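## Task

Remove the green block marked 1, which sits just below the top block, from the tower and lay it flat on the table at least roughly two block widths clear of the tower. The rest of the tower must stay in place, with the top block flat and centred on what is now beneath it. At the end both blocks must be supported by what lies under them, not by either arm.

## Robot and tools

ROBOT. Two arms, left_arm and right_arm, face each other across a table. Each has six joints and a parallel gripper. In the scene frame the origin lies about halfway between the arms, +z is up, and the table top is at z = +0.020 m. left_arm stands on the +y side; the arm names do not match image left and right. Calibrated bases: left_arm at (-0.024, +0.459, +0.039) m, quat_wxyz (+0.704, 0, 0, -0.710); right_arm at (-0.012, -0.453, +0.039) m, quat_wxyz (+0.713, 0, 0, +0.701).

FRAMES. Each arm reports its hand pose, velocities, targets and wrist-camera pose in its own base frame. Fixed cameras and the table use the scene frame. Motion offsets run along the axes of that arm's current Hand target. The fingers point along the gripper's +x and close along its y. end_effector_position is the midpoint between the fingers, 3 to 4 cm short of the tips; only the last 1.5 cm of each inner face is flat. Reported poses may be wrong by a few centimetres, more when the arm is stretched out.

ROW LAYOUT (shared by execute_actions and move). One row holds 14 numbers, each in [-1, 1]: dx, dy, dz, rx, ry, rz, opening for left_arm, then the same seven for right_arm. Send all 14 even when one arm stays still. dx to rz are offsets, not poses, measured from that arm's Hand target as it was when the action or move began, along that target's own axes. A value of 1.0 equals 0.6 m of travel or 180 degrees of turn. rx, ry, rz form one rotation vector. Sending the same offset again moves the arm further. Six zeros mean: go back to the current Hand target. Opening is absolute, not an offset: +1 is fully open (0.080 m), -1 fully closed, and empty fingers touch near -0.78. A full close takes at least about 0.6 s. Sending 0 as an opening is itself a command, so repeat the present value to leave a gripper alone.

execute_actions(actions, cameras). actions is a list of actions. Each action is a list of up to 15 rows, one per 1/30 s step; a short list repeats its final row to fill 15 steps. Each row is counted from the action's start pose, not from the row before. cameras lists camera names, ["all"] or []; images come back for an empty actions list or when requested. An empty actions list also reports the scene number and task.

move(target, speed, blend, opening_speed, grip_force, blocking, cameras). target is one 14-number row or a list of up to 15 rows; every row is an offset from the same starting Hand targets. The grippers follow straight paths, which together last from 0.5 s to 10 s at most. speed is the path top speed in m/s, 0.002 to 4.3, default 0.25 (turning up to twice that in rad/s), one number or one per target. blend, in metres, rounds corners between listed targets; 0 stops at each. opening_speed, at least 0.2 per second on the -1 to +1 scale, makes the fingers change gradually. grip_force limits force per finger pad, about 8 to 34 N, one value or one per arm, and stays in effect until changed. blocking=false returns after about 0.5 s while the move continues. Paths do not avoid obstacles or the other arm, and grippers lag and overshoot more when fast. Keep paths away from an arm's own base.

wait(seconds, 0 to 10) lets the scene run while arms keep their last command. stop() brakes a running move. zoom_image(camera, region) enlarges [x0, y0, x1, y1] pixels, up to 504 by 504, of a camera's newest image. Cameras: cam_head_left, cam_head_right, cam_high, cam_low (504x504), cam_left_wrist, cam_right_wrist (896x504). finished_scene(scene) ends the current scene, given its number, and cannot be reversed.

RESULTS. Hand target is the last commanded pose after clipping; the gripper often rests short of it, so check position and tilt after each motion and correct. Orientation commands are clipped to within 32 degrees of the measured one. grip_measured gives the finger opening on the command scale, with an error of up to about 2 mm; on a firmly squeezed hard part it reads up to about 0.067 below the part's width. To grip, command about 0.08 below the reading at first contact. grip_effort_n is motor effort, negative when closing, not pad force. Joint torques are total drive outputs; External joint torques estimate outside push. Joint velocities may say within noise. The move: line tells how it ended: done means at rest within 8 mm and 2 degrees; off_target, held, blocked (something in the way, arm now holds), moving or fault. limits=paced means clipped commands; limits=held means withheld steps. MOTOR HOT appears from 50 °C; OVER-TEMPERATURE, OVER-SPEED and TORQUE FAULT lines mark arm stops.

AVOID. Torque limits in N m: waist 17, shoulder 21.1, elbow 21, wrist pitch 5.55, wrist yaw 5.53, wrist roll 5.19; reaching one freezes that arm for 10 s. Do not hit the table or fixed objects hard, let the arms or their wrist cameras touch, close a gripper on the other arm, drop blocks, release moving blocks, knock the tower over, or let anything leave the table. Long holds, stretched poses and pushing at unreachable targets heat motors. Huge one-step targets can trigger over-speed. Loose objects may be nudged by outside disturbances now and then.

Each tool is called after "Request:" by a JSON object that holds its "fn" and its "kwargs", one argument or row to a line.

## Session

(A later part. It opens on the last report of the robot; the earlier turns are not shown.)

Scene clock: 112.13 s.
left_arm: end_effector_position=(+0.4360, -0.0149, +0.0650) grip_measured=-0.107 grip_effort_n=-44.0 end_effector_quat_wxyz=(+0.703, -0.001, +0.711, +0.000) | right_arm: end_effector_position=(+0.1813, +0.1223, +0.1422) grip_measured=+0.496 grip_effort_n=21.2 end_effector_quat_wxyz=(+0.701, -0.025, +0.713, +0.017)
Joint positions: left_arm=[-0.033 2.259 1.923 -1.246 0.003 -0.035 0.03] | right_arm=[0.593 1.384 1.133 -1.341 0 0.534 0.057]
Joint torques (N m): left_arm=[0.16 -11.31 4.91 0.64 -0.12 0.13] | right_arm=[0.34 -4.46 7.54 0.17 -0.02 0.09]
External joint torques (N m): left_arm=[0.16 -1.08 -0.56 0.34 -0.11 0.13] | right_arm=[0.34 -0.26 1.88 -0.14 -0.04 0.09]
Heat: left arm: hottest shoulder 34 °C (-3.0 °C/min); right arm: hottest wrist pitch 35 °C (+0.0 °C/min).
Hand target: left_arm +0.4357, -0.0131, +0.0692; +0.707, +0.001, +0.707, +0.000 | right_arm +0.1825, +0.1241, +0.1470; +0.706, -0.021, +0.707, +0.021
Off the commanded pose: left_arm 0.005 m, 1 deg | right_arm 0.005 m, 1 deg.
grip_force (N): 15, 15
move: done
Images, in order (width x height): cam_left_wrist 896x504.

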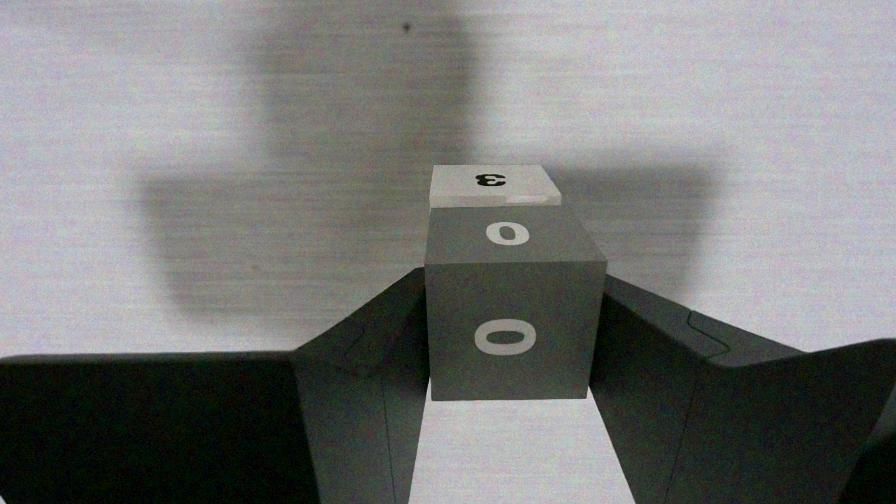

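Request:
{"fn": "move", "kwargs": {
  "target": [0.0085,0.001,0.0012,0,0,0,-0.25,0,0,0,0,0,0,0.5],
  "speed": 0.03
}}

Request:
{"fn": "move", "kwargs": {
  "target": [0.004,0,0,0,0,0,-0.25,0,0,0,0,0,0,0.5],
  "speed": 0.02,
  "cameras": ["cam_left_wrist"]
}}

Request:
{"fn": "zoom_image", "kwargs": {
  "camera": "cam_left_wrist",
  "region": [400, 120, 640, 400]
}}

Scene clock: 119.07 s.
left_arm: end_effector_position=(+0.4370, -0.0145, +0.0622) grip_measured=-0.107 grip_effort_n=-44.0 end_effector_quat_wxyz=(+0.705, -0.001, +0.709, +0.000) | right_arm: end_effector_position=(+0.1813, +0.1223, +0.1422) grip_measured=+0.496 grip_effort_n=21.2 end_effector_quat_wxyz=(+0.701, -0.025, +0.713, +0.017)
Joint positions: left_arm=[-0.032 2.259 1.911 -1.229 0.003 -0.033 0.03] | right_arm=[0.593 1.384 1.133 -1.341 0 0.534 0.057]
Joint torques (N m): left_arm=[0.32 -10.84 4.96 0.62 -0.13 0.13] | right_arm=[0.34 -4.46 7.54 0.18 -0.02 0.09]
External joint torques (N m): left_arm=[0.26 -0.7 -0.48 0.31 -0.11 0.13] | right_arm=[0.34 -0.27 1.88 -0.13 -0.04 0.09]
Heat: left arm: hottest shoulder 35 °C (-1.0 °C/min); right arm: hottest wrist pitch 35 °C (+0.0 °C/min).
Hand target: left_arm +0.4364, -0.0125, +0.0642; +0.707, +0.001, +0.707, +0.000 | right_arm +0.1825, +0.1241, +0.1470; +0.706, -0.021, +0.707, +0.021
Off the commanded pose: left_arm 0.003 m, 0 deg | right_arm 0.005 m, 1 deg.
grip_force (N): 15, 15
move: done

Scene clock: 119.77 s.
left_arm: end_effector_position=(+0.4371, -0.0145, +0.0604) grip_measured=-0.107 grip_effort_n=-44.0 end_effector_quat_wxyz=(+0.706, -0.001, +0.709, +0.000) | right_arm: end_effector_position=(+0.1813, +0.1223, +0.1422) grip_measured=+0.496 grip_effort_n=21.2 end_effector_quat_wxyz=(+0.701, -0.025, +0.713, +0.017)
Joint positions: left_arm=[-0.032 2.259 1.904 -1.22 0.003 -0.033 0.03] | right_arm=[0.593 1.384 1.133 -1.341 0 0.534 0.057]
Joint torques (N m): left_arm=[0.21 -10.74 4.89 0.65 -0.11 0.15] | right_arm=[0.33 -4.45 7.54 0.17 -0.02 0.09]
External joint torques (N m): left_arm=[0.31 -0.54 -0.56 0.34 -0.1 0.15] | right_arm=[0.32 -0.25 1.89 -0.14 -0.04 0.09]
Heat: left arm: hottest shoulder 35 °C (-1.0 °C/min); right arm: hottest wrist pitch 35 °C (+0.0 °C/min).
Hand target: left_arm +0.4364, -0.0125, +0.0617; +0.707, +0.001, +0.707, +0.000 | right_arm +0.1825, +0.1241, +0.1470; +0.706, -0.021, +0.707, +0.021
Off the commanded pose: left_arm 0.003 m, 0 deg | right_arm 0.005 m, 1 deg.
grip_force (N): 15, 15
move: done
Images, in order (width x height): cam_left_wrist 896x504.

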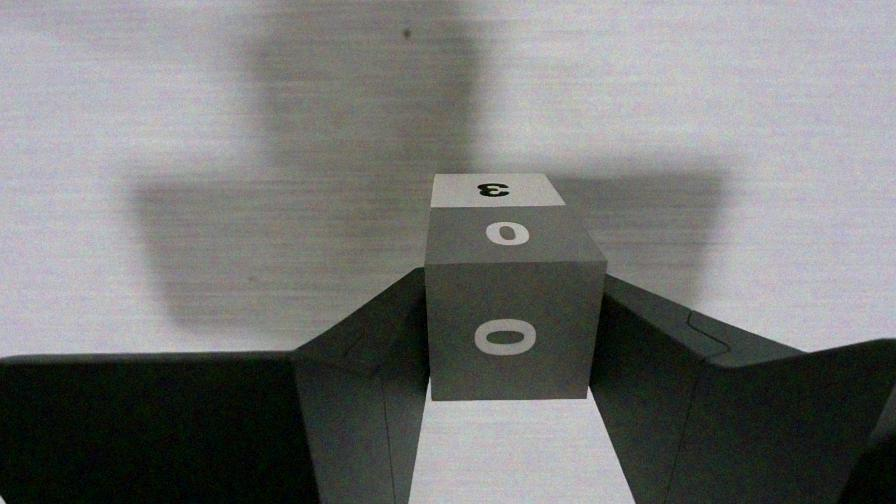

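Scaled by 1.800.

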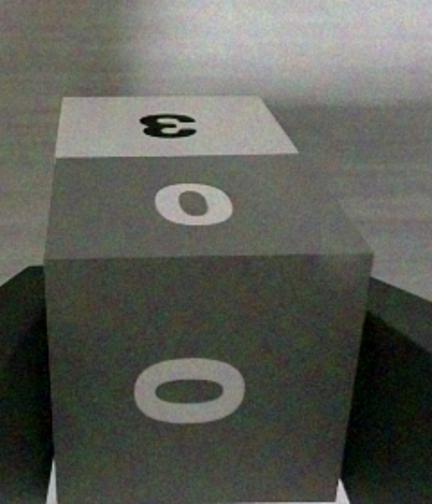

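Request:
{"fn": "move", "kwargs": {
  "target": [0.004,0,0,0,0,0,-0.25,0,0,0,0,0,0,0.5],
  "speed": 0.02
}}

Request:
{"fn": "move", "kwargs": {
  "target": [0.003,0,0,0,0,0,-0.25,0,0,0,0,0,0,0.5],
  "speed": 0.02
}}

Scene clock: 122.83 s.
left_arm: end_effector_position=(+0.4369, -0.0145, +0.0593) grip_measured=-0.107 grip_effort_n=-43.5 end_effector_quat_wxyz=(+0.706, -0.001, +0.709, -0.001) | right_arm: end_effector_position=(+0.1813, +0.1223, +0.1422) grip_measured=+0.496 grip_effort_n=21.2 end_effector_quat_wxyz=(+0.701, -0.025, +0.713, +0.017)
Joint positions: left_arm=[-0.032 2.259 1.9 -1.216 0.003 -0.033 0.03] | right_arm=[0.593 1.384 1.133 -1.341 0 0.534 0.057]
Joint torques (N m): left_arm=[0.25 -10.59 4.53 0.92 -0.12 0.13] | right_arm=[0.34 -4.46 7.54 0.17 -0.02 0.09]
External joint torques (N m): left_arm=[0.26 -0.32 -1 0.59 -0.11 0.13] | right_arm=[0.34 -0.26 1.91 -0.12 -0.04 0.09]
Heat: left arm: hottest shoulder 36 °C (+0.0 °C/min); right arm: hottest wrist pitch 35 °C (+0.0 °C/min).
Hand target: left_arm +0.4364, -0.0125, +0.0593; +0.707, +0.001, +0.707, +0.000 | right_arm +0.1825, +0.1241, +0.1470; +0.706, -0.021, +0.707, +0.021
Off the commanded pose: left_arm 0.002 m, 0 deg | right_arm 0.005 m, 1 deg.
grip_force (N): 15, 15
move: done

Scene clock: 123.53 s.
left_arm: end_effector_position=(+0.4371, -0.0145, +0.0589) grip_measured=-0.107 grip_effort_n=-44.0 end_effector_quat_wxyz=(+0.707, -0.001, +0.708, -0.001) | right_arm: end_effector_position=(+0.1813, +0.1223, +0.1422) grip_measured=+0.496 grip_effort_n=21.2 end_effector_quat_wxyz=(+0.701, -0.025, +0.713, +0.017)
Joint positions: left_arm=[-0.032 2.257 1.895 -1.21 0.003 -0.033 0.03] | right_arm=[0.593 1.384 1.133 -1.341 0 0.534 0.057]
Joint torques (N m): left_arm=[0.24 -10.19 4.39 0.98 -0.12 0.15] | right_arm=[0.35 -4.46 7.54 0.17 -0.02 0.09]
External joint torques (N m): left_arm=[0.33 -0.03 -1.09 0.64 -0.11 0.15] | right_arm=[0.34 -0.14 1.81 -0.14 -0.04 0.09]
Heat: left arm: hottest shoulder 36 °C (+0.0 °C/min); right arm: hottest wrist pitch 35 °C (+0.0 °C/min).
Hand target: left_arm +0.4365, -0.0125, +0.0574; +0.707, +0.001, +0.707, +0.000 | right_arm +0.1825, +0.1241, +0.1470; +0.706, -0.021, +0.707, +0.021
Off the commanded pose: left_arm 0.003 m, 0 deg | right_arm 0.005 m, 1 deg.
grip_force (N): 15, 15
move: done

Contact. Release.

Request:
{"fn": "move", "kwargs": {
  "target": [
    [-0.004,0,0,0,0,0,-0.25,0,0,0,0,0,0,0.5],
    [-0.004,0,0,0,0,0,0.3,0,0,0,0,0,0,0.5],
    [-0.15,0,0,0,0,0,0.3,0,0,0,0,0,0,0.5],
    [-0.16,0,-0.15,0,0,0,0.3,0,0,0,0,0,0,0.5]
  ],
  "opening_speed": 0.6,
  "speed": [0.03,0.05,0.1,0.2],
  "blend": [0,0,0.01,0],
  "cameras": ["cam_low","cam_head_left"]
}}

Request:
{"fn": "zoom_image", "kwargs": {
  "camera": "cam_low",
  "region": [220, 200, 340, 290]
}}

Request:
{"fn": "zoom_image", "kwargs": {
  "camera": "cam_head_left",
  "region": [190, 190, 330, 290]
}}

Scene clock: 132.90 s.
left_arm: end_effector_position=(+0.3478, -0.0117, +0.1510) grip_measured=+0.297 grip_effort_n=16.0 end_effector_quat_wxyz=(+0.704, -0.001, +0.711, -0.001) | right_arm: end_effector_position=(+0.1813, +0.1223, +0.1422) grip_measured=+0.496 grip_effort_n=21.2 end_effector_quat_wxyz=(+0.701, -0.025, +0.713, +0.017)
Joint positions: left_arm=[-0.033 1.872 1.685 -1.394 0.003 -0.033 0.048] | right_arm=[0.593 1.384 1.133 -1.341 0 0.534 0.057]
Joint torques (N m): left_arm=[-0.3 -9 4.96 0.64 -0.12 -0.07] | right_arm=[0.34 -4.46 7.54 0.17 -0.02 0.09]
External joint torques (N m): left_arm=[-0.31 -1.23 -0.54 0.34 -0.11 -0.07] | right_arm=[0.34 -0.23 1.82 -0.16 -0.04 0.09]
Heat: left arm: hottest shoulder 39 °C (+4.0 °C/min); right arm: hottest wrist pitch 34 °C (-1.0 °C/min).
Hand target: left_arm +0.3464, -0.0124, +0.1535; +0.707, +0.001, +0.707, +0.000 | right_arm +0.1825, +0.1241, +0.1470; +0.706, -0.021, +0.707, +0.021
Off the commanded pose: left_arm 0.003 m, 1 deg | right_arm 0.005 m, 1 deg.
grip_force (N): 15, 15
move: done
Images, in order (width x height): cam_head_left 504x504, cam_low 504x504.

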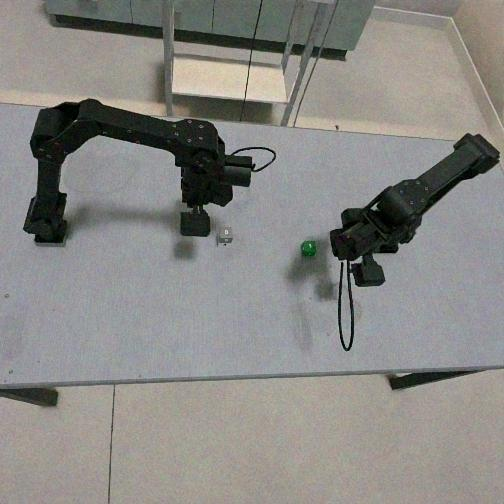

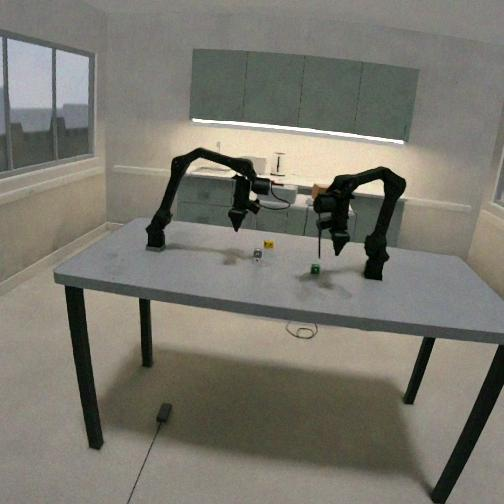

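Scaled by 4.200.

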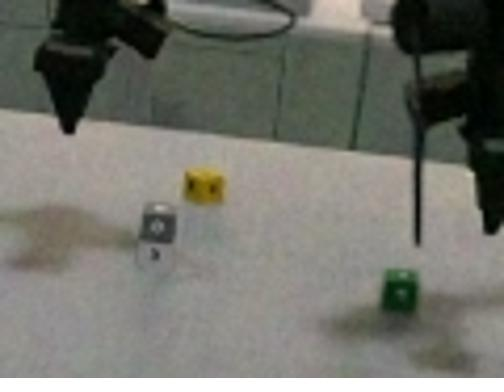

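Scaled by 3.600.

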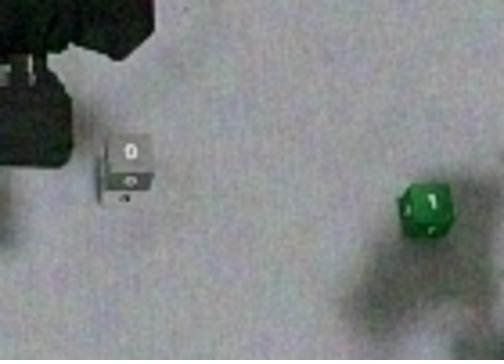

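Request:
{"fn": "finished_scene", "kwargs": {
  "scene": 2
}}

The scene is finished: the task was done.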